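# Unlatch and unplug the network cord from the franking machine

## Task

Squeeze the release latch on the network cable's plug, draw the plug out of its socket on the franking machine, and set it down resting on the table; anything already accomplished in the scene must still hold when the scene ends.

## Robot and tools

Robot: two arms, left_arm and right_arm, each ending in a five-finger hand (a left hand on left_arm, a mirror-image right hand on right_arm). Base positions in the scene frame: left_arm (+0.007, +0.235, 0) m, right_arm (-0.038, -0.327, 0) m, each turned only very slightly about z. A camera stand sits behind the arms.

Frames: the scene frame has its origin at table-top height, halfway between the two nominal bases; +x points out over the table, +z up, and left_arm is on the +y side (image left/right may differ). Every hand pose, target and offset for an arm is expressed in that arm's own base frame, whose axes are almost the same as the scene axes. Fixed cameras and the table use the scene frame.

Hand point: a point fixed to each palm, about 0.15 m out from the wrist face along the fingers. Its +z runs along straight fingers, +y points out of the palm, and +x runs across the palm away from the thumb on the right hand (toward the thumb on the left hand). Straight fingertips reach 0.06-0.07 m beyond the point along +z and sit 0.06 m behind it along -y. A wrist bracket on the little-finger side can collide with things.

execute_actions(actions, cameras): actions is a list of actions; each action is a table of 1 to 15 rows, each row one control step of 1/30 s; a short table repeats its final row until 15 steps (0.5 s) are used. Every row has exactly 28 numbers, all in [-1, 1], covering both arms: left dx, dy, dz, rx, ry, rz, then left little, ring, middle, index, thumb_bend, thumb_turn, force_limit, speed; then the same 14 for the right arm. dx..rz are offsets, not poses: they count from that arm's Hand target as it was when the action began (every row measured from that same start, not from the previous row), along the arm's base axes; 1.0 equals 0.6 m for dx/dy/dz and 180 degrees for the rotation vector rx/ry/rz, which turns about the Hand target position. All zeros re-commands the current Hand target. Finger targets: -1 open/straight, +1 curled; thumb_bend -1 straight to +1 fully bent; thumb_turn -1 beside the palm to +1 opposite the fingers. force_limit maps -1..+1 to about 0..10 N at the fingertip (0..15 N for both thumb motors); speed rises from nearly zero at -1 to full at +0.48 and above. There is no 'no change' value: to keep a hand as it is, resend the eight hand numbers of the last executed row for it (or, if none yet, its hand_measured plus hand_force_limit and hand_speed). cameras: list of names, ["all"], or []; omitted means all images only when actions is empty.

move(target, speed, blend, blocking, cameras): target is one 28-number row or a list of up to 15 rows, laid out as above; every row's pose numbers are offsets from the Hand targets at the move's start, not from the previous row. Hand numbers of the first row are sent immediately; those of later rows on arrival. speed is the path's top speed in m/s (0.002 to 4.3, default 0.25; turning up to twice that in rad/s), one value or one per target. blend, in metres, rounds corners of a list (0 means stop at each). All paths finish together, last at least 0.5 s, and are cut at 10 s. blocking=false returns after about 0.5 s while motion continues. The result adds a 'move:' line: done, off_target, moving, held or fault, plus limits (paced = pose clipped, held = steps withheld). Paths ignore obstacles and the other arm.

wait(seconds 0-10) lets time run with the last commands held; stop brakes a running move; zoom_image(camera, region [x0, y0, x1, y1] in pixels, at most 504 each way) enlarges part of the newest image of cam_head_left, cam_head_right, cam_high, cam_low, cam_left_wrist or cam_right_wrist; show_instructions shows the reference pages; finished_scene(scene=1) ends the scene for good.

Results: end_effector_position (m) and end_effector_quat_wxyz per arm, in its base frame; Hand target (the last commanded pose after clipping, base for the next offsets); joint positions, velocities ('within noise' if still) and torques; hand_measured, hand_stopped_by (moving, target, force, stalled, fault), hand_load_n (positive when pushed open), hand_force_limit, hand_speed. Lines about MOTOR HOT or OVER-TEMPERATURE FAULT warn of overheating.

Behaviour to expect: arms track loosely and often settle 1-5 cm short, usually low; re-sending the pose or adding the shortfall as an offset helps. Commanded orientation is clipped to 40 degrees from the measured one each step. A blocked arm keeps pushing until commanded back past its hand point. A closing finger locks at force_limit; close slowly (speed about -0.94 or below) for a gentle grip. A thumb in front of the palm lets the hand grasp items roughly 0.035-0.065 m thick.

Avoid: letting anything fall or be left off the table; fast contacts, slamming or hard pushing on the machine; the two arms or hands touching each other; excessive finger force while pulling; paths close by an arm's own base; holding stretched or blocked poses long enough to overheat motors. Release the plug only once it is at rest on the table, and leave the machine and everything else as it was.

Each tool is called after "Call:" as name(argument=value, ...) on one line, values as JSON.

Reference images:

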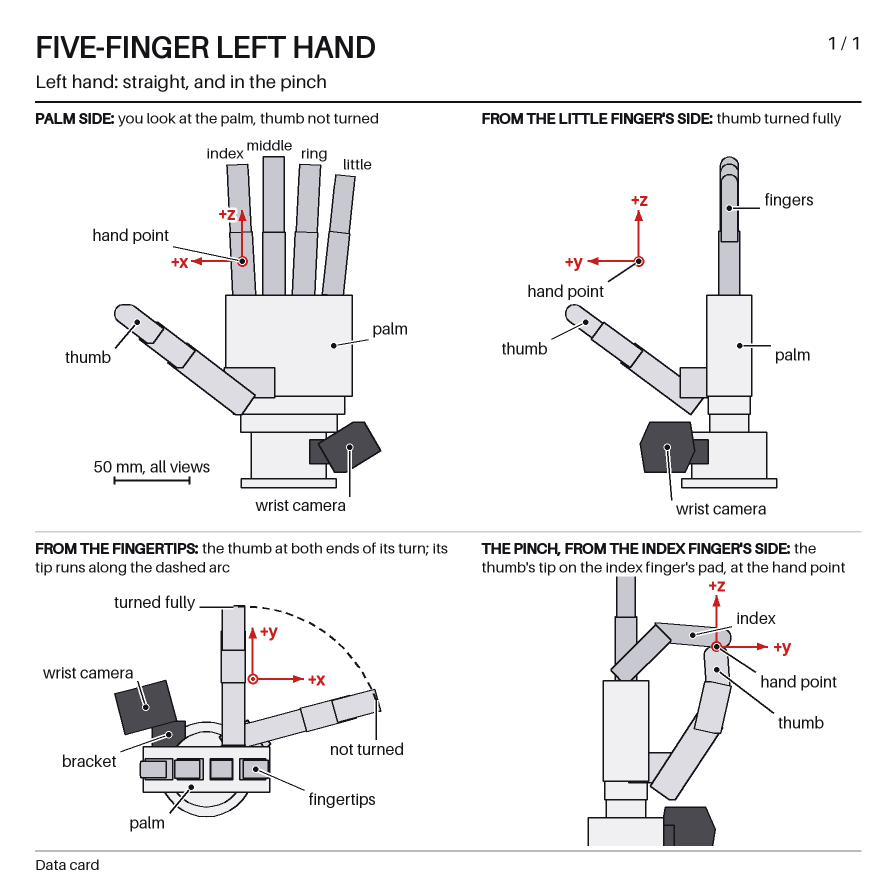

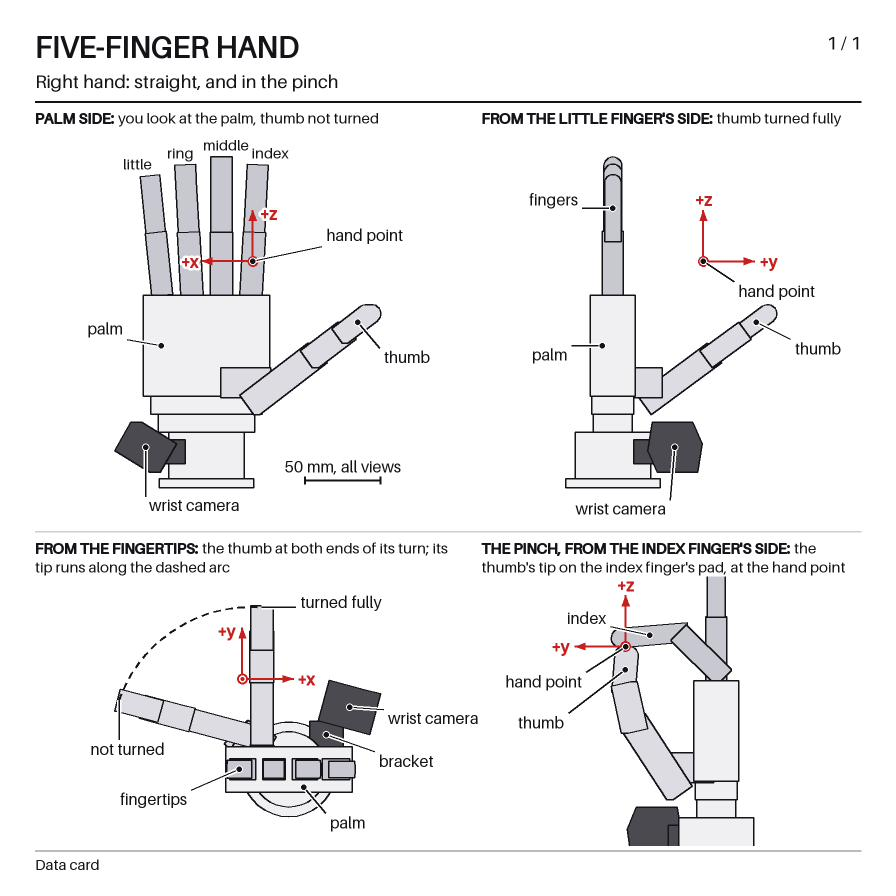

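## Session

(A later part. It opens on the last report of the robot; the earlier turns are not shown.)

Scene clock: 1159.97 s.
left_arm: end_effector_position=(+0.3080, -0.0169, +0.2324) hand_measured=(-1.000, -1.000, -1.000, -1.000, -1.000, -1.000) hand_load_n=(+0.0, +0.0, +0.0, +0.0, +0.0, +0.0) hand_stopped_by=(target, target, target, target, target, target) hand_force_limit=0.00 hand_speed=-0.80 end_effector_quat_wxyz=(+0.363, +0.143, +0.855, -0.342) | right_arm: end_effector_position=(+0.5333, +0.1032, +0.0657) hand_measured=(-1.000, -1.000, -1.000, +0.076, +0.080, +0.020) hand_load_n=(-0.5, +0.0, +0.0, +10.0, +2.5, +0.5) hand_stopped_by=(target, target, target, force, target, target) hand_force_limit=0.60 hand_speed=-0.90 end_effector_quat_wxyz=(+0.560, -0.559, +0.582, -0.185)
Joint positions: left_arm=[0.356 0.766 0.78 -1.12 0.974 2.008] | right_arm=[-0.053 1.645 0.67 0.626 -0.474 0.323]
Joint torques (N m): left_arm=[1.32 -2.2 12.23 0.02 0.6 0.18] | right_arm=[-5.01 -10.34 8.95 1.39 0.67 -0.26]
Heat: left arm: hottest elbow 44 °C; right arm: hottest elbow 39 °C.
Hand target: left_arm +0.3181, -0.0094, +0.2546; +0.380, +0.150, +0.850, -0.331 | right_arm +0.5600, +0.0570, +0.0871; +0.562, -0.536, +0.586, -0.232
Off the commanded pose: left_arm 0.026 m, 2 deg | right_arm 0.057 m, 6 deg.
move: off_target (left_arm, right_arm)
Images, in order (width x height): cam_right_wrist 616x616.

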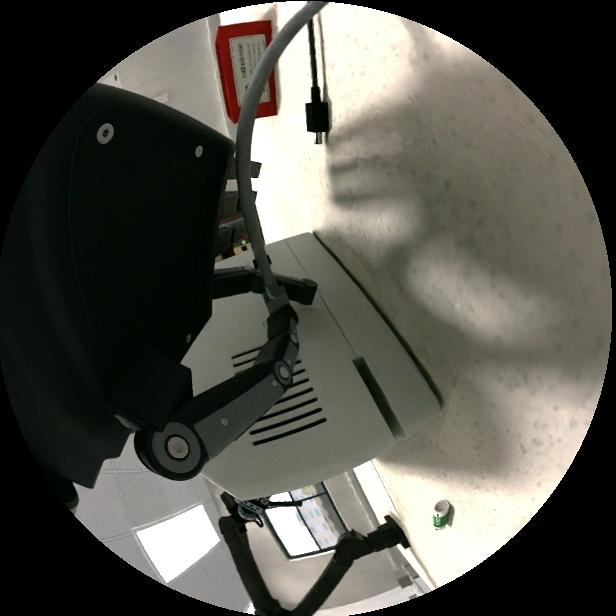

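Call:
move(target=[[0,0,0,0,0,0,-1,-1,-1,-1,-1,-1,0,-0.8,-0.01,0.06,0.0,0,0,0,-1,-1,-1,0.5,0.08,0.02,0.6,-0.9],[0,0,0,0,0,0,-1,-1,-1,-1,-1,-1,0,-0.8,-0.01,0.06,0.0,0,0,0,-1,-1,-1,-0.8,0.08,0.02,0.0,-0.4],[0,0,0,0,0,0,-1,-1,-1,-1,-1,-1,0,-0.8,-0.09,0.06,0.015,0,0,0,-1,-1,-1,-0.8,0.0,0.3,0.0,-0.4]], speed=0.06, cameras=["cam_right_wrist","cam_head_left"])

Call:
zoom_image(camera="cam_right_wrist", region=[240, 240, 320, 320])

Scene clock: 1224.70 s.
left_arm: end_effector_position=(+0.3080, -0.0169, +0.2324) hand_measured=(-1.000, -1.000, -1.000, -1.000, -1.000, -1.000) hand_load_n=(+0.0, +0.0, +0.0, +0.0, +0.0, +0.0) hand_stopped_by=(target, target, target, target, target, target) hand_force_limit=0.00 hand_speed=-0.80 end_effector_quat_wxyz=(+0.363, +0.143, +0.855, -0.342) | right_arm: end_effector_position=(+0.5054, +0.0979, +0.0853) hand_measured=(-1.000, -1.000, -1.000, -0.800, +0.000, +0.300) hand_load_n=(-0.5, +0.0, +0.0, +0.0, +0.0, +0.0) hand_stopped_by=(target, target, target, target, target, target) hand_force_limit=0.00 hand_speed=-0.40 end_effector_quat_wxyz=(+0.554, -0.542, +0.591, -0.222)
Joint positions: left_arm=[0.356 0.766 0.78 -1.12 0.974 2.008] | right_arm=[-0.038 1.511 0.568 0.629 -0.382 0.327]
Joint torques (N m): left_arm=[1.67 -1.96 12.31 -0.13 0.61 0.17] | right_arm=[0.79 -10.11 5.91 2.06 -0.06 -0.02]
Heat: left arm: hottest elbow 44 °C; right arm: hottest elbow 38 °C.
Hand target: left_arm +0.3181, -0.0094, +0.2546; +0.380, +0.150, +0.850, -0.331 | right_arm +0.5061, +0.0932, +0.0962; +0.562, -0.536, +0.585, -0.232
Off the commanded pose: left_arm 0.026 m, 2 deg | right_arm 0.012 m, 2 deg.
move: off_target (left_arm, right_arm); target 2's new numbers were sent with right_arm's hand 0.028 m and 4 deg from that target; target 3's new numbers were sent with right_arm's hand 0.012 m and 2 deg from that target
Images, in order (width x height): cam_head_left 672x504, cam_right_wrist 616x616.

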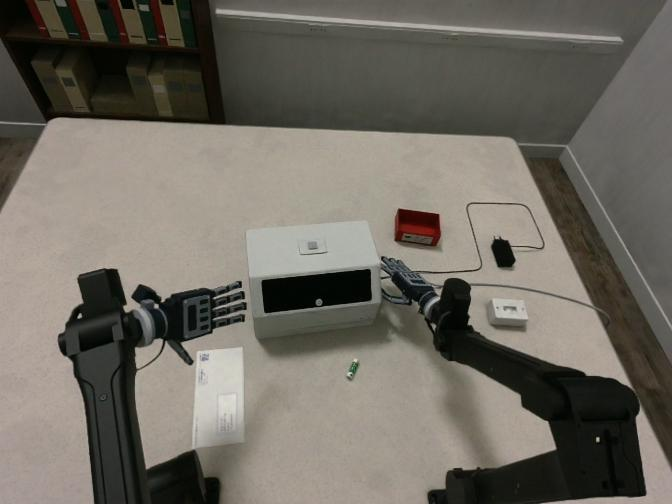

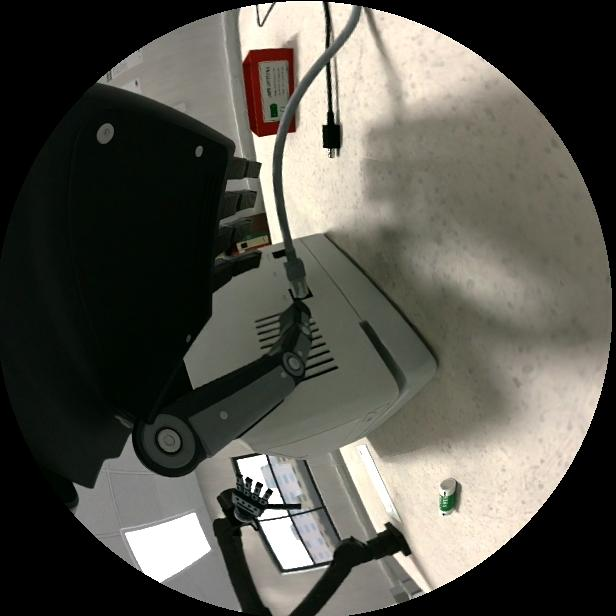

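Scaled by 6.300 from the camera's 616x616 image, which has a finer 880x880 frame.

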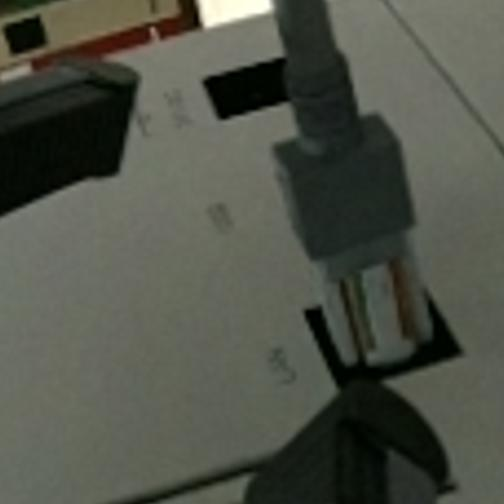

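Call:
zoom_image(camera="cam_right_wrist", region=[280, 268, 316, 304])

Scaled by 14.000 from the camera's 616x616 image, which has a finer 880x880 frame.

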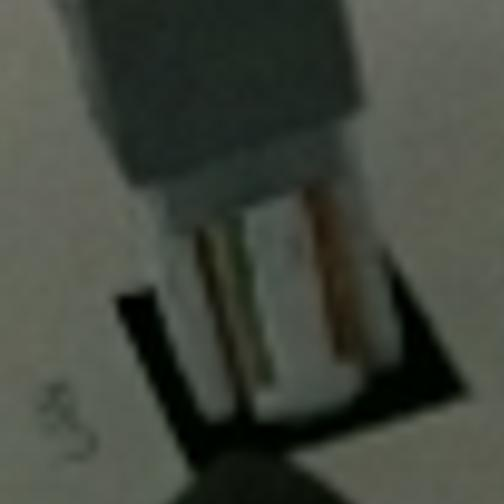

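Call:
move(target=[[0,0,0,0,0,0,-1,-1,-1,-1,-1,-1,0,-0.8,-0.02,-0.01,0.0,0,0,-0.061,-1,-1,-1,-0.8,0.0,0.3,0.0,-0.4],[0,0,0,0,0,0,-1,-1,-1,-1,-1,-1,0,-0.8,0.045,0.04,-0.003,0,0,-0.061,-1,-1,-1,-0.8,0.0,0.3,0.0,-0.4]], speed=0.08, cameras=["cam_right_wrist"])

Call:
zoom_image(camera="cam_right_wrist", region=[240, 240, 340, 340])

Scene clock: 1281.77 s.
left_arm: end_effector_position=(+0.3080, -0.0169, +0.2324) hand_measured=(-1.000, -1.000, -1.000, -1.000, -1.000, -1.000) hand_load_n=(+0.0, -0.5, +0.0, +0.0, +0.0, +0.0) hand_stopped_by=(target, target, target, target, target, target) hand_force_limit=0.00 hand_speed=-0.80 end_effector_quat_wxyz=(+0.363, +0.143, +0.855, -0.342) | right_arm: end_effector_position=(+0.5101, +0.1084, +0.0734) hand_measured=(-1.000, -1.000, -1.000, -0.800, +0.000, +0.300) hand_load_n=(+0.0, +0.0, +0.0, +0.0, +0.0, -0.5) hand_stopped_by=(target, target, target, target, target, target) hand_force_limit=0.00 hand_speed=-0.40 end_effector_quat_wxyz=(+0.515, -0.488, +0.647, -0.279)
Joint positions: left_arm=[0.356 0.766 0.78 -1.12 0.974 2.008] | right_arm=[0.088 1.504 0.532 0.653 -0.058 0.41]
Joint torques (N m): left_arm=[1.61 -1.67 12.23 0.06 0.66 0.18] | right_arm=[2.2 -7.06 10.15 2.21 0.17 0.09]
Heat: left arm: hottest elbow 45 °C; right arm: hottest elbow 34 °C.
Hand target: left_arm +0.3181, -0.0094, +0.2546; +0.380, +0.150, +0.850, -0.331 | right_arm +0.5331, +0.1172, +0.0944; +0.537, -0.478, +0.634, -0.285
Off the commanded pose: left_arm 0.026 m, 2 deg | right_arm 0.032 m, 3 deg.
move: off_target (left_arm, right_arm)
Images, in order (width x height): cam_right_wrist 616x616.

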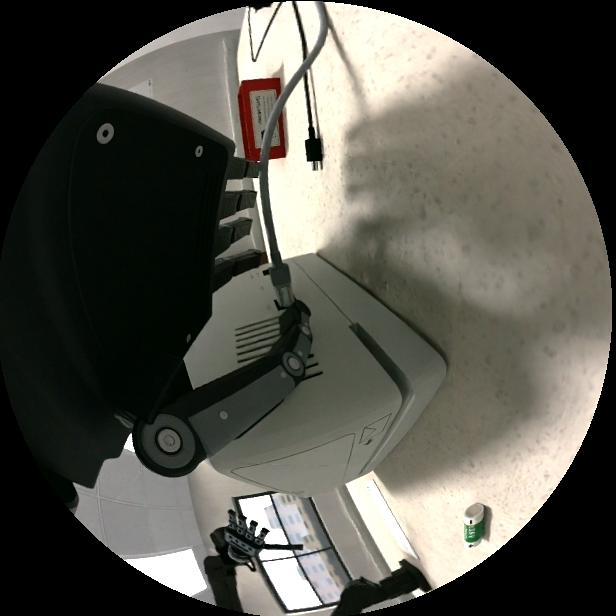

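Scaled by 5.040 from the camera's 616x616 image, which has a finer 880x880 frame.

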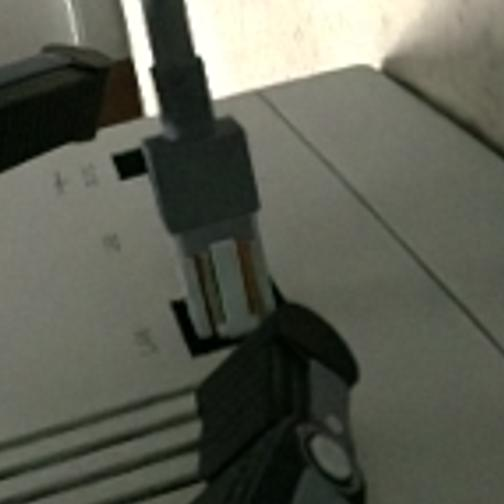

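Call:
move(target=[0,0,0,0,0,0,-1,-1,-1,-1,-1,-1,0,-0.8,0.033,0.014,0.013,0,0,0,-1,-1,-1,-0.8,0.0,0.3,0.0,-0.4], speed=0.08, cameras=["cam_right_wrist"])

Call:
zoom_image(camera="cam_right_wrist", region=[240, 240, 340, 340])

Scene clock: 1304.80 s.
left_arm: end_effector_position=(+0.3080, -0.0169, +0.2324) hand_measured=(-1.000, -1.000, -1.000, -1.000, -1.000, -1.000) hand_load_n=(+0.0, +0.0, +0.0, +0.0, +0.0, +0.0) hand_stopped_by=(target, target, target, target, target, target) hand_force_limit=0.00 hand_speed=-0.80 end_effector_quat_wxyz=(+0.363, +0.143, +0.855, -0.342) | right_arm: end_effector_position=(+0.5326, +0.1108, +0.0845) hand_measured=(-1.000, -1.000, -1.000, -0.800, +0.000, +0.300) hand_load_n=(+0.0, +0.0, +0.0, +0.0, +0.0, -1.0) hand_stopped_by=(target, target, target, target, target, target) hand_force_limit=0.00 hand_speed=-0.40 end_effector_quat_wxyz=(+0.520, -0.482, +0.644, -0.288)
Joint positions: left_arm=[0.356 0.766 0.78 -1.12 0.974 2.008] | right_arm=[0.096 1.527 0.589 0.641 -0.039 0.41]
Joint torques (N m): left_arm=[1.61 -1.79 12.31 -0.01 0.62 0.19] | right_arm=[3.31 -7.65 10.85 1.35 0.09 0.18]
Heat: left arm: hottest elbow 45 °C; right arm: hottest elbow 36 °C.
Hand target: left_arm +0.3181, -0.0094, +0.2546; +0.380, +0.150, +0.850, -0.331 | right_arm +0.5528, +0.1256, +0.1021; +0.537, -0.478, +0.634, -0.285
Off the commanded pose: left_arm 0.026 m, 2 deg | right_arm 0.031 m, 2 deg.
move: off_target (left_arm, right_arm)
Images, in order (width x height): cam_right_wrist 616x616.

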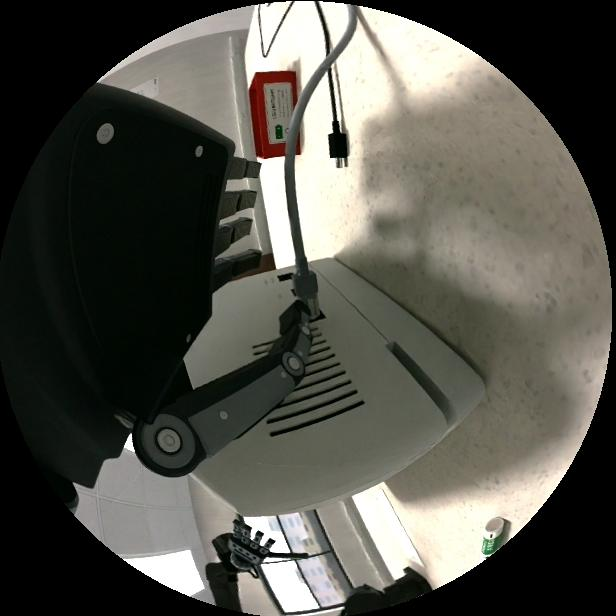

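Scaled by 5.040 from the camera's 616x616 image, which has a finer 880x880 frame.

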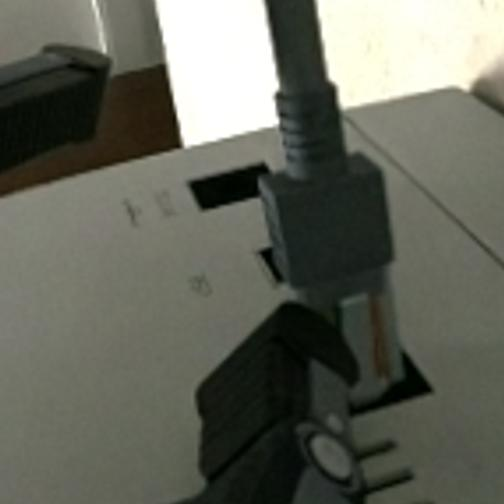

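Call:
move(target=[0,0,0,0,0,0,-1,-1,-1,-1,-1,-1,0,-0.8,0.0,0.011,-0.012,0,0,0,-1,-1,-1,-0.8,0.0,0.3,0.0,-0.4], speed=0.08, cameras=["cam_right_wrist"])

Call:
zoom_image(camera="cam_right_wrist", region=[240, 240, 340, 340])

Scene clock: 1313.50 s.
left_arm: end_effector_position=(+0.3080, -0.0169, +0.2324) hand_measured=(-1.000, -1.000, -1.000, -1.000, -1.000, -1.000) hand_load_n=(+0.0, +0.0, +0.0, +0.0, +0.0, +0.0) hand_stopped_by=(target, target, target, target, target, target) hand_force_limit=0.00 hand_speed=-0.80 end_effector_quat_wxyz=(+0.363, +0.143, +0.855, -0.342) | right_arm: end_effector_position=(+0.5345, +0.1112, +0.0792) hand_measured=(-1.000, -1.000, -1.000, -0.800, +0.000, +0.300) hand_load_n=(+0.0, +0.0, +0.0, +0.0, -1.5, -1.0) hand_stopped_by=(target, target, target, target, target, target) hand_force_limit=0.00 hand_speed=-0.40 end_effector_quat_wxyz=(+0.514, -0.479, +0.649, -0.290)
Joint positions: left_arm=[0.356 0.766 0.78 -1.12 0.974 2.008] | right_arm=[0.103 1.541 0.593 0.641 -0.018 0.416]
Joint torques (N m): left_arm=[1.79 -2.26 12.25 0.03 0.66 0.15] | right_arm=[3.9 -6.89 10.22 2.28 -0.2 0.11]
Heat: left arm: hottest elbow 45 °C; right arm: hottest elbow 36 °C.
Hand target: left_arm +0.3181, -0.0094, +0.2546; +0.380, +0.150, +0.850, -0.331 | right_arm +0.5528, +0.1322, +0.0950; +0.537, -0.478, +0.634, -0.285
Off the commanded pose: left_arm 0.026 m, 2 deg | right_arm 0.032 m, 3 deg.
move: off_target (left_arm, right_arm)
Images, in order (width x height): cam_right_wrist 616x616.

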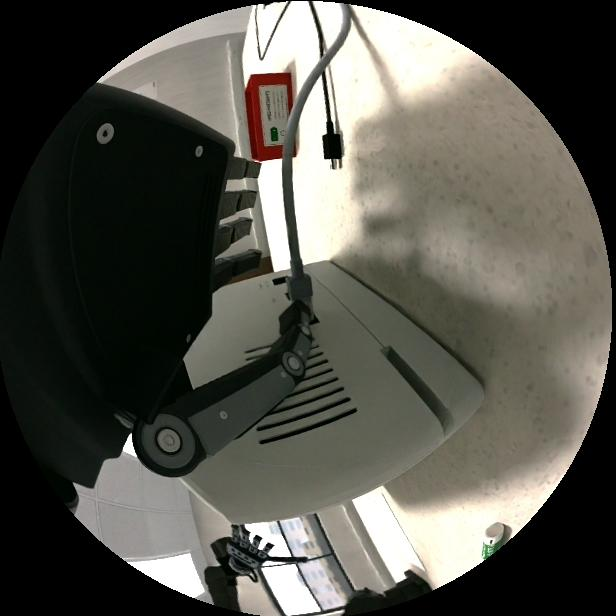

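Scaled by 5.040 from the camera's 616x616 image, which has a finer 880x880 frame.

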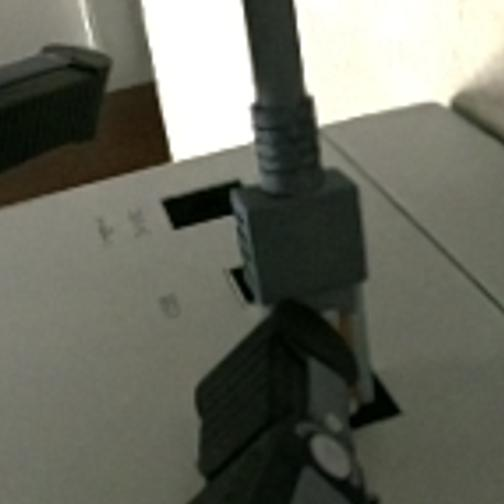

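Call:
move(target=[[0,0,0,0,0,0,-1,-1,-1,-1,-1,-1,0,-0.8,-0.08,-0.04,0.0,0,0,0,-1,-1,-1,-0.8,0.0,0.3,0.0,-0.2],[0,0,0,0,0,0,-1,-1,-1,-1,-1,-1,0,-0.8,-0.02,-0.01,0.008,0,0,0,-1,-1,-1,-0.8,-0.3,0.38,0.0,-0.2]], speed=0.08, cameras=["cam_right_wrist"])

Call:
zoom_image(camera="cam_right_wrist", region=[240, 240, 340, 340])

Scene clock: 1398.83 s.
left_arm: end_effector_position=(+0.3080, -0.0169, +0.2324) hand_measured=(-1.000, -1.000, -1.000, -1.000, -1.000, -1.000) hand_load_n=(+0.5, +0.0, +0.0, +0.0, +0.0, +0.0) hand_stopped_by=(target, target, target, target, target, target) hand_force_limit=0.00 hand_speed=-0.80 end_effector_quat_wxyz=(+0.363, +0.143, +0.855, -0.342) | right_arm: end_effector_position=(+0.5290, +0.1044, +0.0884) hand_measured=(-1.000, -1.000, -1.000, -0.800, -0.298, +0.380) hand_load_n=(+0.5, +0.0, +0.0, +0.0, -4.5, -4.5) hand_stopped_by=(target, target, target, target, target, target) hand_force_limit=0.00 hand_speed=-0.20 end_effector_quat_wxyz=(+0.519, -0.471, +0.647, -0.301)
Joint positions: left_arm=[0.356 0.766 0.78 -1.12 0.974 2.008] | right_arm=[0.095 1.507 0.569 0.654 -0.009 0.414]
Joint torques (N m): left_arm=[1.85 -1.38 12.29 0.06 0.63 0.18] | right_arm=[3.49 -6.77 9.76 1.18 -1.11 0.17]
Heat: left arm: hottest elbow 45 °C; right arm: hottest elbow 39 °C.
Hand target: left_arm +0.3181, -0.0094, +0.2546; +0.380, +0.150, +0.850, -0.331 | right_arm +0.5407, +0.1262, +0.0997; +0.537, -0.478, +0.634, -0.285
Off the commanded pose: left_arm 0.026 m, 2 deg | right_arm 0.027 m, 3 deg.
move: off_target (left_arm, right_arm); target 2's new numbers were sent with right_arm's hand 0.032 m and 3 deg from that target
Images, in order (width x height): cam_right_wrist 616x616.

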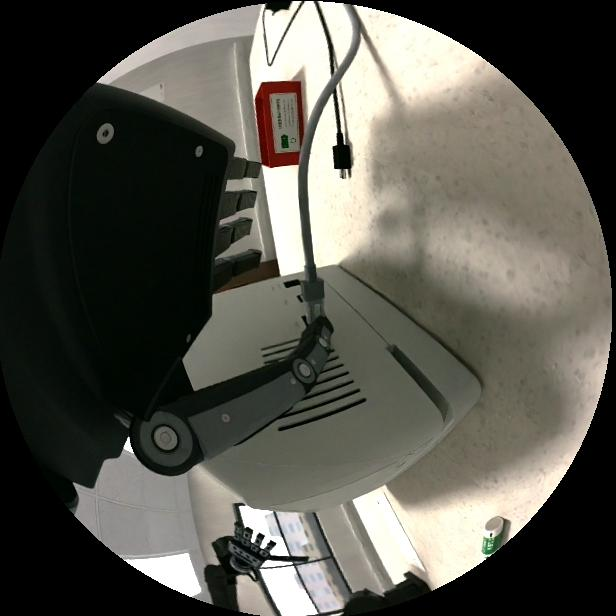

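Scaled by 5.040 from the camera's 616x616 image, which has a finer 880x880 frame.

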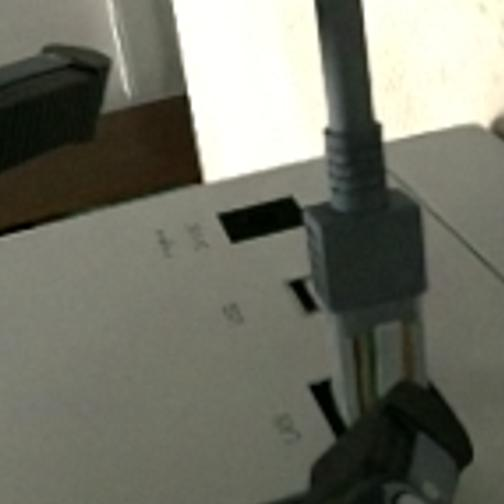

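Call:
move(target=[0,0,0,0,0,0,-1,-1,-1,-1,-1,-1,0,-0.8,0.033,-0.015,0.0,0,0,0,-1,-1,-1,-0.8,-0.3,0.38,0.0,-0.2], speed=0.08, cameras=["cam_right_wrist"])

Call:
zoom_image(camera="cam_right_wrist", region=[240, 240, 340, 340])

Scene clock: 1415.10 s.
left_arm: end_effector_position=(+0.3080, -0.0169, +0.2324) hand_measured=(-1.000, -1.000, -1.000, -1.000, -1.000, -1.000) hand_load_n=(+0.0, +0.0, +0.0, +0.0, +0.0, +0.0) hand_stopped_by=(target, target, target, target, target, target) hand_force_limit=0.00 hand_speed=-0.80 end_effector_quat_wxyz=(+0.363, +0.143, +0.855, -0.342) | right_arm: end_effector_position=(+0.5400, +0.1050, +0.0824) hand_measured=(-1.000, -1.000, -1.000, -0.800, -0.298, +0.380) hand_load_n=(+0.0, +0.0, +0.0, +0.0, -2.5, -3.5) hand_stopped_by=(target, target, target, target, target, target) hand_force_limit=0.00 hand_speed=-0.20 end_effector_quat_wxyz=(+0.519, -0.478, +0.647, -0.290)
Joint positions: left_arm=[0.356 0.766 0.78 -1.12 0.974 2.008] | right_arm=[0.082 1.547 0.604 0.645 -0.044 0.411]
Joint torques (N m): left_arm=[1.55 -1.85 12.21 0.03 0.65 0.21] | right_arm=[2.32 -7.77 10.85 1.32 -0.72 0.03]
Heat: left arm: hottest elbow 45 °C; right arm: hottest elbow 39 °C.
Hand target: left_arm +0.3181, -0.0094, +0.2546; +0.380, +0.150, +0.850, -0.331 | right_arm +0.5606, +0.1172, +0.0997; +0.537, -0.478, +0.634, -0.285
Off the commanded pose: left_arm 0.026 m, 2 deg | right_arm 0.030 m, 3 deg.
move: off_target (left_arm, right_arm)
Images, in order (width x height): cam_right_wrist 616x616.

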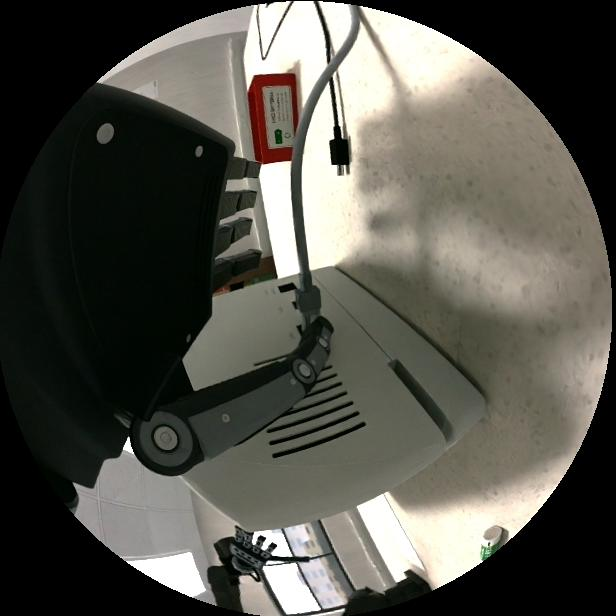

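Scaled by 5.040 from the camera's 616x616 image, which has a finer 880x880 frame.

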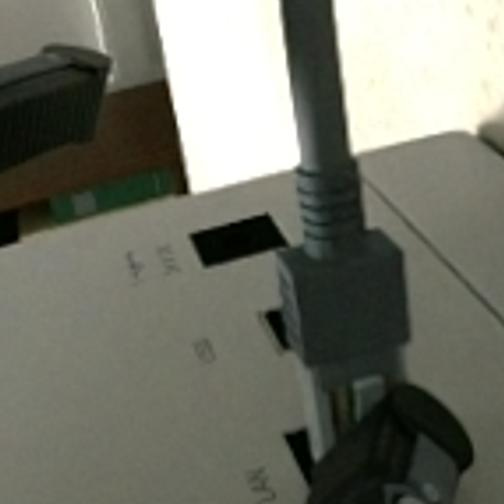

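Call:
move(target=[0,0,0,0,0,0,-1,-1,-1,-1,-1,-1,0,-0.8,0.01,-0.002,0.0,0,0,0,-1,-1,-1,-0.8,-0.24,0.38,0.0,-0.2], speed=0.08, cameras=["cam_right_wrist"])

Call:
zoom_image(camera="cam_right_wrist", region=[240, 240, 340, 340])

Scene clock: 1441.20 s.
left_arm: end_effector_position=(+0.3080, -0.0169, +0.2324) hand_measured=(-1.000, -1.000, -1.000, -1.000, -1.000, -1.000) hand_load_n=(+0.0, +0.0, +0.0, +0.0, +0.0, +0.0) hand_stopped_by=(target, target, target, target, target, target) hand_force_limit=0.00 hand_speed=-0.80 end_effector_quat_wxyz=(+0.363, +0.143, +0.855, -0.342) | right_arm: end_effector_position=(+0.5420, +0.1069, +0.0817) hand_measured=(-1.000, -1.000, -1.000, -0.800, -0.240, +0.380) hand_load_n=(+0.0, +0.0, -0.5, +0.0, -1.5, -3.0) hand_stopped_by=(target, target, target, target, target, target) hand_force_limit=0.00 hand_speed=-0.20 end_effector_quat_wxyz=(+0.520, -0.481, +0.646, -0.286)
Joint positions: left_arm=[0.356 0.766 0.78 -1.12 0.974 2.008] | right_arm=[0.082 1.555 0.613 0.641 -0.054 0.411]
Joint torques (N m): left_arm=[1.14 -1.55 12.31 -0.01 0.63 0.19] | right_arm=[2.32 -6.83 11.4 1.17 -0.49 0.06]
Heat: left arm: hottest elbow 45 °C; right arm: hottest elbow 39 °C.
Hand target: left_arm +0.3181, -0.0094, +0.2546; +0.380, +0.150, +0.850, -0.331 | right_arm +0.5667, +0.1159, +0.0999; +0.537, -0.478, +0.634, -0.285
Off the commanded pose: left_arm 0.026 m, 2 deg | right_arm 0.032 m, 2 deg.
move: off_target (left_arm, right_arm)
Images, in order (width x height): cam_right_wrist 616x616.

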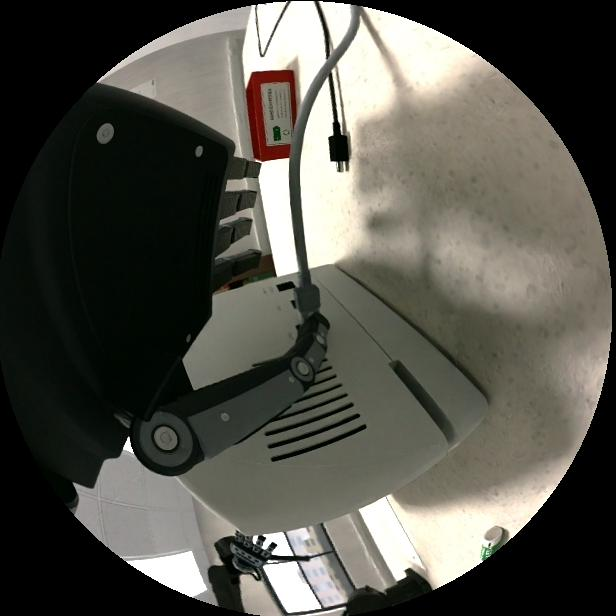

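Scaled by 5.040 from the camera's 616x616 image, which has a finer 880x880 frame.

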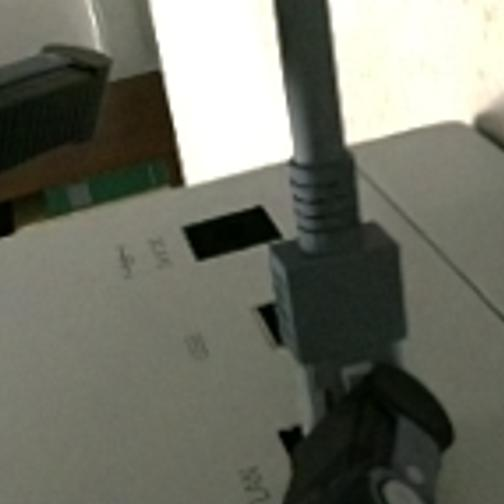

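Call:
move(target=[[0,0,0,0,0,0,-1,-1,-1,-1,-1,-1,0,-0.8,0.008,0.0,0.0,0,0,0,-1,-1,-1,-0.2,-0.24,0.38,0.0,-0.2],[0,0,0,0,0,0,-1,-1,-1,-1,-1,-1,0,-0.8,0.012,0.0,0.0,0,0,0,-1,-1,-1,0.6,-0.24,0.38,0.1,-0.9]], speed=0.04, cameras=["cam_right_wrist"])

Call:
zoom_image(camera="cam_right_wrist", region=[240, 240, 340, 340])

Scene clock: 1456.00 s.
left_arm: end_effector_position=(+0.3080, -0.0169, +0.2324) hand_measured=(-1.000, -1.000, -1.000, -1.000, -1.000, -1.000) hand_load_n=(+0.0, +0.0, +0.0, -0.5, +0.0, +0.0) hand_stopped_by=(target, target, target, target, target, target) hand_force_limit=0.00 hand_speed=-0.80 end_effector_quat_wxyz=(+0.363, +0.143, +0.855, -0.342) | right_arm: end_effector_position=(+0.5428, +0.1068, +0.0814) hand_measured=(-1.000, -1.000, -1.000, +0.150, -0.240, +0.380) hand_load_n=(+0.0, -0.5, +0.0, +7.0, +1.5, -1.5) hand_stopped_by=(target, target, target, force, target, target) hand_force_limit=0.10 hand_speed=-0.90 end_effector_quat_wxyz=(+0.520, -0.483, +0.646, -0.283)
Joint positions: left_arm=[0.356 0.766 0.78 -1.12 0.974 2.008] | right_arm=[0.078 1.557 0.617 0.635 -0.063 0.411]
Joint torques (N m): left_arm=[1.32 -1.9 12.36 0.01 0.66 0.21] | right_arm=[2.32 -6.65 12.6 1.32 -0.2 0.08]
Heat: left arm: hottest elbow 45 °C; right arm: hottest elbow 39 °C.
Hand target: left_arm +0.3181, -0.0094, +0.2546; +0.380, +0.150, +0.850, -0.331 | right_arm +0.5738, +0.1159, +0.0997; +0.537, -0.478, +0.634, -0.285
Off the commanded pose: left_arm 0.026 m, 2 deg | right_arm 0.037 m, 2 deg.
move: off_target (left_arm, right_arm); target 2's new numbers were sent with right_arm's hand 0.037 m and 2 deg from that target
Images, in order (width x height): cam_right_wrist 616x616.

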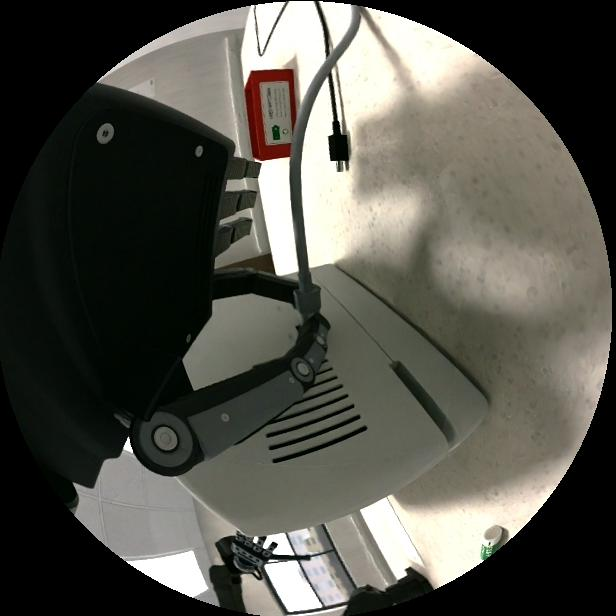

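Scaled by 5.040 from the camera's 616x616 image, which has a finer 880x880 frame.

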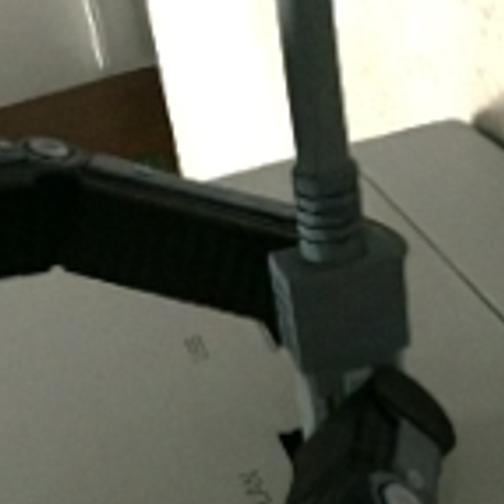

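Call:
wait(seconds=0, cameras=["cam_right_wrist","cam_high","cam_low"])

Scene clock: 1488.13 s.
left_arm: end_effector_position=(+0.3080, -0.0169, +0.2324) hand_measured=(-1.000, -1.000, -1.000, -1.000, -1.000, -1.000) hand_load_n=(+0.0, +0.0, +0.0, +0.0, +0.0, +0.0) hand_stopped_by=(target, target, target, target, target, target) hand_force_limit=0.00 hand_speed=-0.80 end_effector_quat_wxyz=(+0.363, +0.143, +0.855, -0.342) | right_arm: end_effector_position=(+0.5428, +0.1068, +0.0814) hand_measured=(-1.000, -1.000, -1.000, +0.150, -0.240, +0.380) hand_load_n=(+0.5, -0.5, +0.0, +6.0, +1.5, -2.0) hand_stopped_by=(target, target, target, force, target, target) hand_force_limit=0.10 hand_speed=-0.90 end_effector_quat_wxyz=(+0.520, -0.483, +0.646, -0.283)
Joint positions: left_arm=[0.356 0.766 0.78 -1.12 0.974 2.008] | right_arm=[0.078 1.557 0.617 0.635 -0.063 0.411]
Joint torques (N m): left_arm=[1.26 -1.61 12.3 0.03 0.64 0.19] | right_arm=[1.73 -6.89 12.6 1.31 -0.21 0.08]
Heat: left arm: hottest elbow 45 °C; right arm: hottest elbow 39 °C.
Hand target: left_arm +0.3181, -0.0094, +0.2546; +0.380, +0.150, +0.850, -0.331 | right_arm +0.5738, +0.1159, +0.0997; +0.537, -0.478, +0.634, -0.285
Off the commanded pose: left_arm 0.026 m, 2 deg | right_arm 0.037 m, 2 deg.
Images, in order (width x height): cam_high 672x504, cam_low 672x504, cam_right_wrist 616x616.

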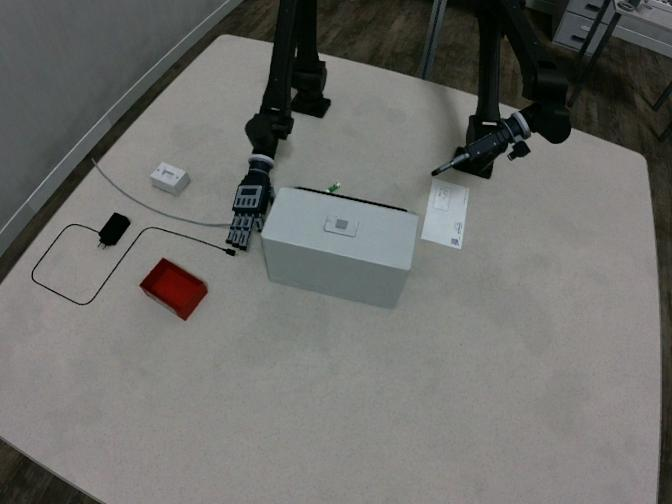

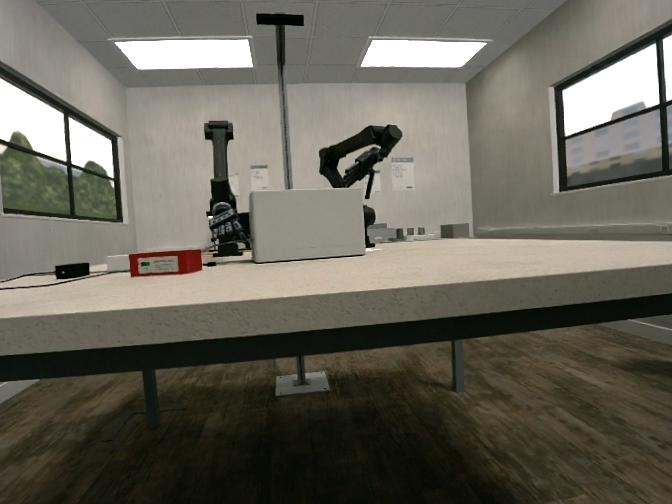

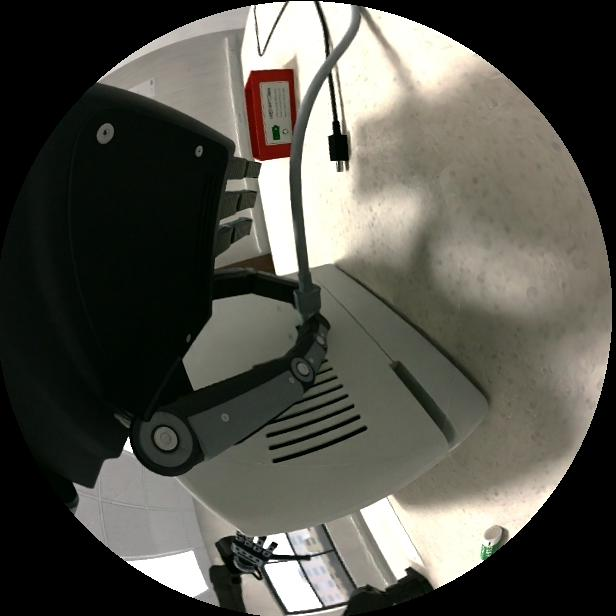

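Call:
zoom_image(camera="cam_right_wrist", region=[260, 260, 360, 360])

Call:
zoom_image(camera="cam_high", region=[200, 170, 320, 270])

Scaled by 5.040 from the camera's 616x616 image, which has a finer 880x880 frame.

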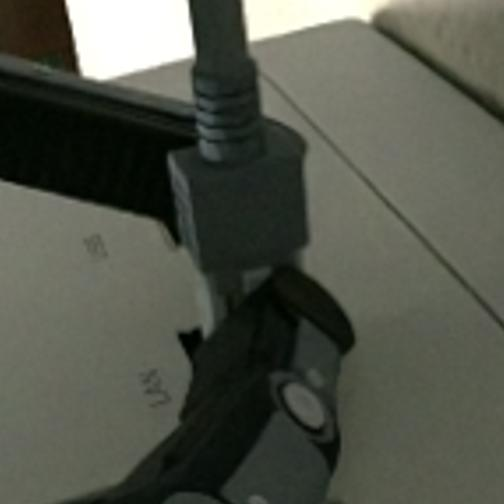

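Scaled by 4.200.

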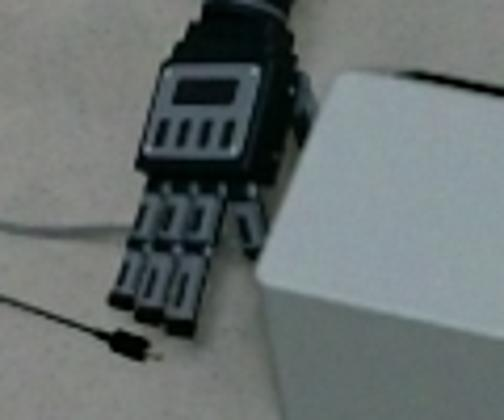

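Call:
zoom_image(camera="cam_right_wrist", region=[285, 295, 335, 345])

Scaled by 10.080 from the camera's 616x616 image, which has a finer 880x880 frame.

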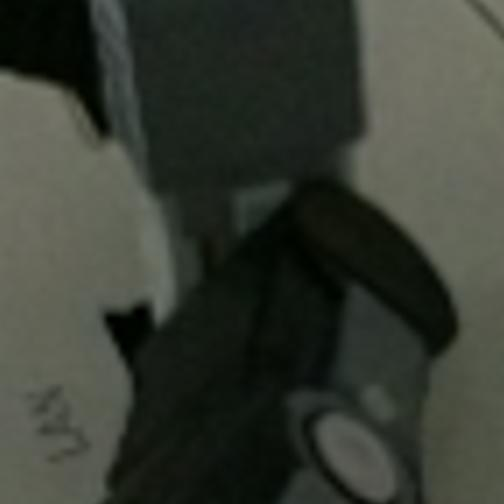

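Call:
move(target=[0,0,0,0,0,0,-1,-1,-1,-1,-1,-1,0,-0.8, 0,0,0,0,0,0,-1,-1,-1,0.7,-0.24,0.38,0.6,-0.9], speed=0.05, cameras=["cam_right_wrist"])

Call:
zoom_image(camera="cam_right_wrist", region=[285, 295, 335, 345])

Scene clock: 1514.40 s.
left_arm: end_effector_position=(+0.3080, -0.0169, +0.2324) hand_measured=(-1.000, -1.000, -1.000, -1.000, -1.000, -1.000) hand_load_n=(+0.0, +0.0, +0.0, +0.0, +0.0, +0.0) hand_stopped_by=(target, target, target, target, target, target) hand_force_limit=0.00 hand_speed=-0.80 end_effector_quat_wxyz=(+0.363, +0.143, +0.855, -0.342) | right_arm: end_effector_position=(+0.5428, +0.1068, +0.0814) hand_measured=(-1.000, -1.000, -1.000, +0.158, -0.240, +0.380) hand_load_n=(+0.0, +0.0, +0.0, +8.0, +2.0, -1.5) hand_stopped_by=(target, target, target, force, target, target) hand_force_limit=0.60 hand_speed=-0.90 end_effector_quat_wxyz=(+0.520, -0.483, +0.646, -0.283)
Joint positions: left_arm=[0.356 0.766 0.78 -1.12 0.974 2.008] | right_arm=[0.078 1.557 0.617 0.635 -0.063 0.411]
Joint torques (N m): left_arm=[1.67 -2.14 12.22 0.14 0.64 0.17] | right_arm=[1.85 -6.3 12.44 1.22 -0.19 0.12]
Heat: left arm: hottest elbow 45 °C; right arm: hottest elbow 39 °C.
Hand target: left_arm +0.3181, -0.0094, +0.2546; +0.380, +0.150, +0.850, -0.331 | right_arm +0.5738, +0.1160, +0.0997; +0.537, -0.478, +0.634, -0.285
Off the commanded pose: left_arm 0.026 m, 2 deg | right_arm 0.037 m, 2 deg.
move: off_target (left_arm, right_arm)
Images, in order (width x height): cam_right_wrist 616x616.

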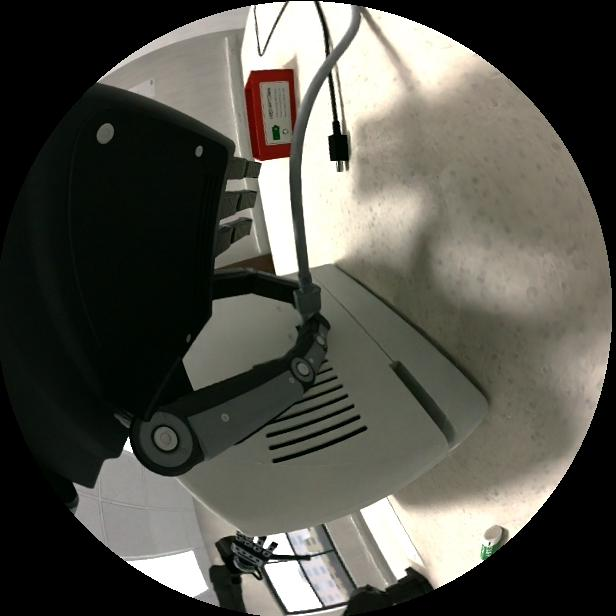

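Scaled by 10.080 from the camera's 616x616 image, which has a finer 880x880 frame.

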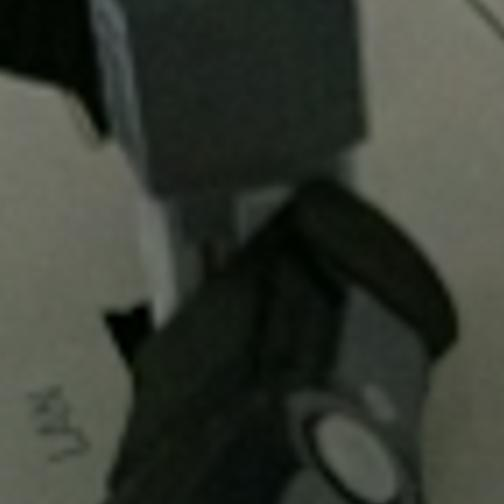

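Call:
move(target=[0,0,0,0,0,0,-1,-1,-1,-1,-1,-1,0,-0.8, 0,-0.05,0,0,0,-0.03,-1,-1,-1,0.7,-0.24,0.38,0.6,-0.9], speed=0.05, cameras=["cam_right_wrist"])

Call:
zoom_image(camera="cam_right_wrist", region=[285, 295, 335, 345])

Scene clock: 1525.30 s.
left_arm: end_effector_position=(+0.3080, -0.0169, +0.2324) hand_measured=(-1.000, -1.000, -1.000, -1.000, -1.000, -1.000) hand_load_n=(+0.0, +0.0, +0.0, +0.0, +0.0, +0.0) hand_stopped_by=(target, target, target, target, target, target) hand_force_limit=0.00 hand_speed=-0.80 end_effector_quat_wxyz=(+0.363, +0.143, +0.855, -0.342) | right_arm: end_effector_position=(+0.5444, +0.1031, +0.0816) hand_measured=(-1.000, -1.000, -1.000, +0.158, -0.242, +0.380) hand_load_n=(+0.0, +0.0, +0.0, +8.5, +6.0, -2.0) hand_stopped_by=(target, target, target, force, target, target) hand_force_limit=0.60 hand_speed=-0.90 end_effector_quat_wxyz=(+0.518, -0.472, +0.654, -0.284)
Joint positions: left_arm=[0.356 0.766 0.78 -1.12 0.974 2.008] | right_arm=[0.076 1.557 0.617 0.633 -0.046 0.43]
Joint torques (N m): left_arm=[1.38 -2.14 12.21 0.12 0.61 0.19] | right_arm=[-0.85 -7.77 10.85 1.7 1.59 -0.02]
Heat: left arm: hottest elbow 45 °C; right arm: hottest elbow 39 °C.
Hand target: left_arm +0.3181, -0.0094, +0.2546; +0.380, +0.150, +0.850, -0.331 | right_arm +0.5739, +0.0858, +0.0998; +0.523, -0.447, +0.656, -0.310
Off the commanded pose: left_arm 0.026 m, 2 deg | right_arm 0.039 m, 4 deg.
move: off_target (left_arm, right_arm)
Images, in order (width x height): cam_right_wrist 616x616.

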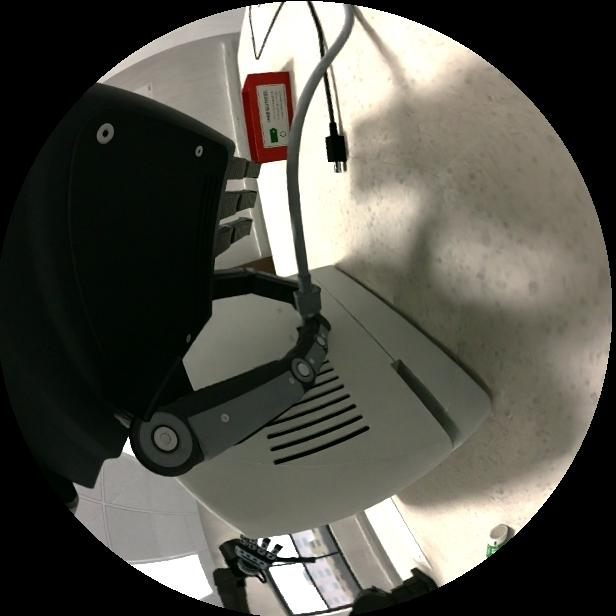

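Scaled by 10.080 from the camera's 616x616 image, which has a finer 880x880 frame.

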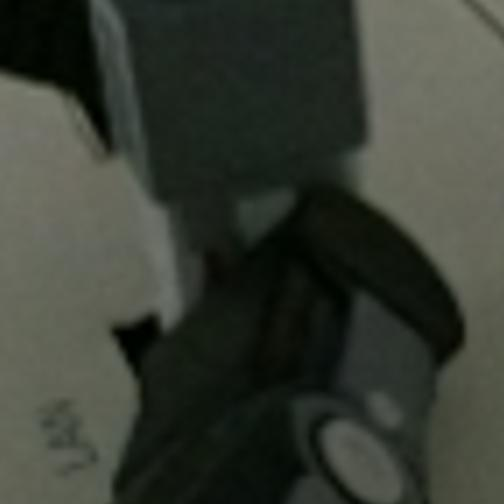

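Call:
move(target=[0,0,0,0,0,0,-1,-1,-1,-1,-1,-1,0,-0.8, 0,-0.04,0,0,0,-0.02,-1,-1,-1,0.7,-0.24,0.38,0.6,-0.9], speed=0.05, cameras=["cam_right_wrist"])

Call:
zoom_image(camera="cam_right_wrist", region=[285, 295, 335, 345])

Scene clock: 1534.20 s.
left_arm: end_effector_position=(+0.3080, -0.0169, +0.2324) hand_measured=(-1.000, -1.000, -1.000, -1.000, -1.000, -1.000) hand_load_n=(+0.0, +0.0, +0.0, +0.0, +0.0, +0.0) hand_stopped_by=(target, target, target, target, target, target) hand_force_limit=0.00 hand_speed=-0.80 end_effector_quat_wxyz=(+0.363, +0.143, +0.855, -0.342) | right_arm: end_effector_position=(+0.5450, +0.1019, +0.0820) hand_measured=(-1.000, -1.000, -1.000, +0.158, -0.242, +0.380) hand_load_n=(+0.0, +0.0, +0.0, +8.0, +9.5, -2.0) hand_stopped_by=(target, target, target, force, target, target) hand_force_limit=0.60 hand_speed=-0.90 end_effector_quat_wxyz=(+0.518, -0.464, +0.661, -0.283)
Joint positions: left_arm=[0.356 0.766 0.78 -1.12 0.974 2.008] | right_arm=[0.076 1.556 0.617 0.63 -0.035 0.448]
Joint torques (N m): left_arm=[1.2 -1.67 12.25 0.08 0.65 0.18] | right_arm=[-3.78 -8.53 9.68 1.84 2.48 -0.11]
Heat: left arm: hottest elbow 45 °C; right arm: hottest elbow 39 °C.
Hand target: left_arm +0.3181, -0.0094, +0.2546; +0.380, +0.150, +0.850, -0.331 | right_arm +0.5739, +0.0619, +0.0999; +0.513, -0.426, +0.669, -0.326
Off the commanded pose: left_arm 0.026 m, 2 deg | right_arm 0.052 m, 7 deg.
move: off_target (left_arm, right_arm)
Images, in order (width x height): cam_right_wrist 616x616.

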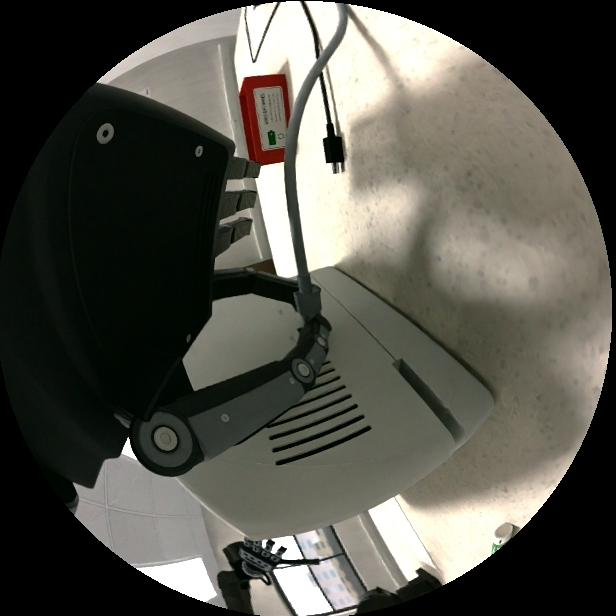

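Scaled by 10.080 from the camera's 616x616 image, which has a finer 880x880 frame.

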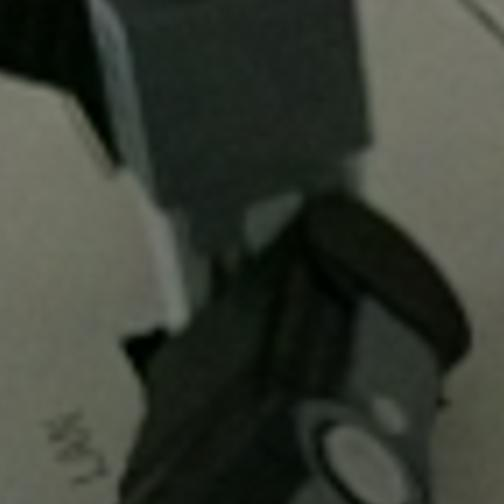

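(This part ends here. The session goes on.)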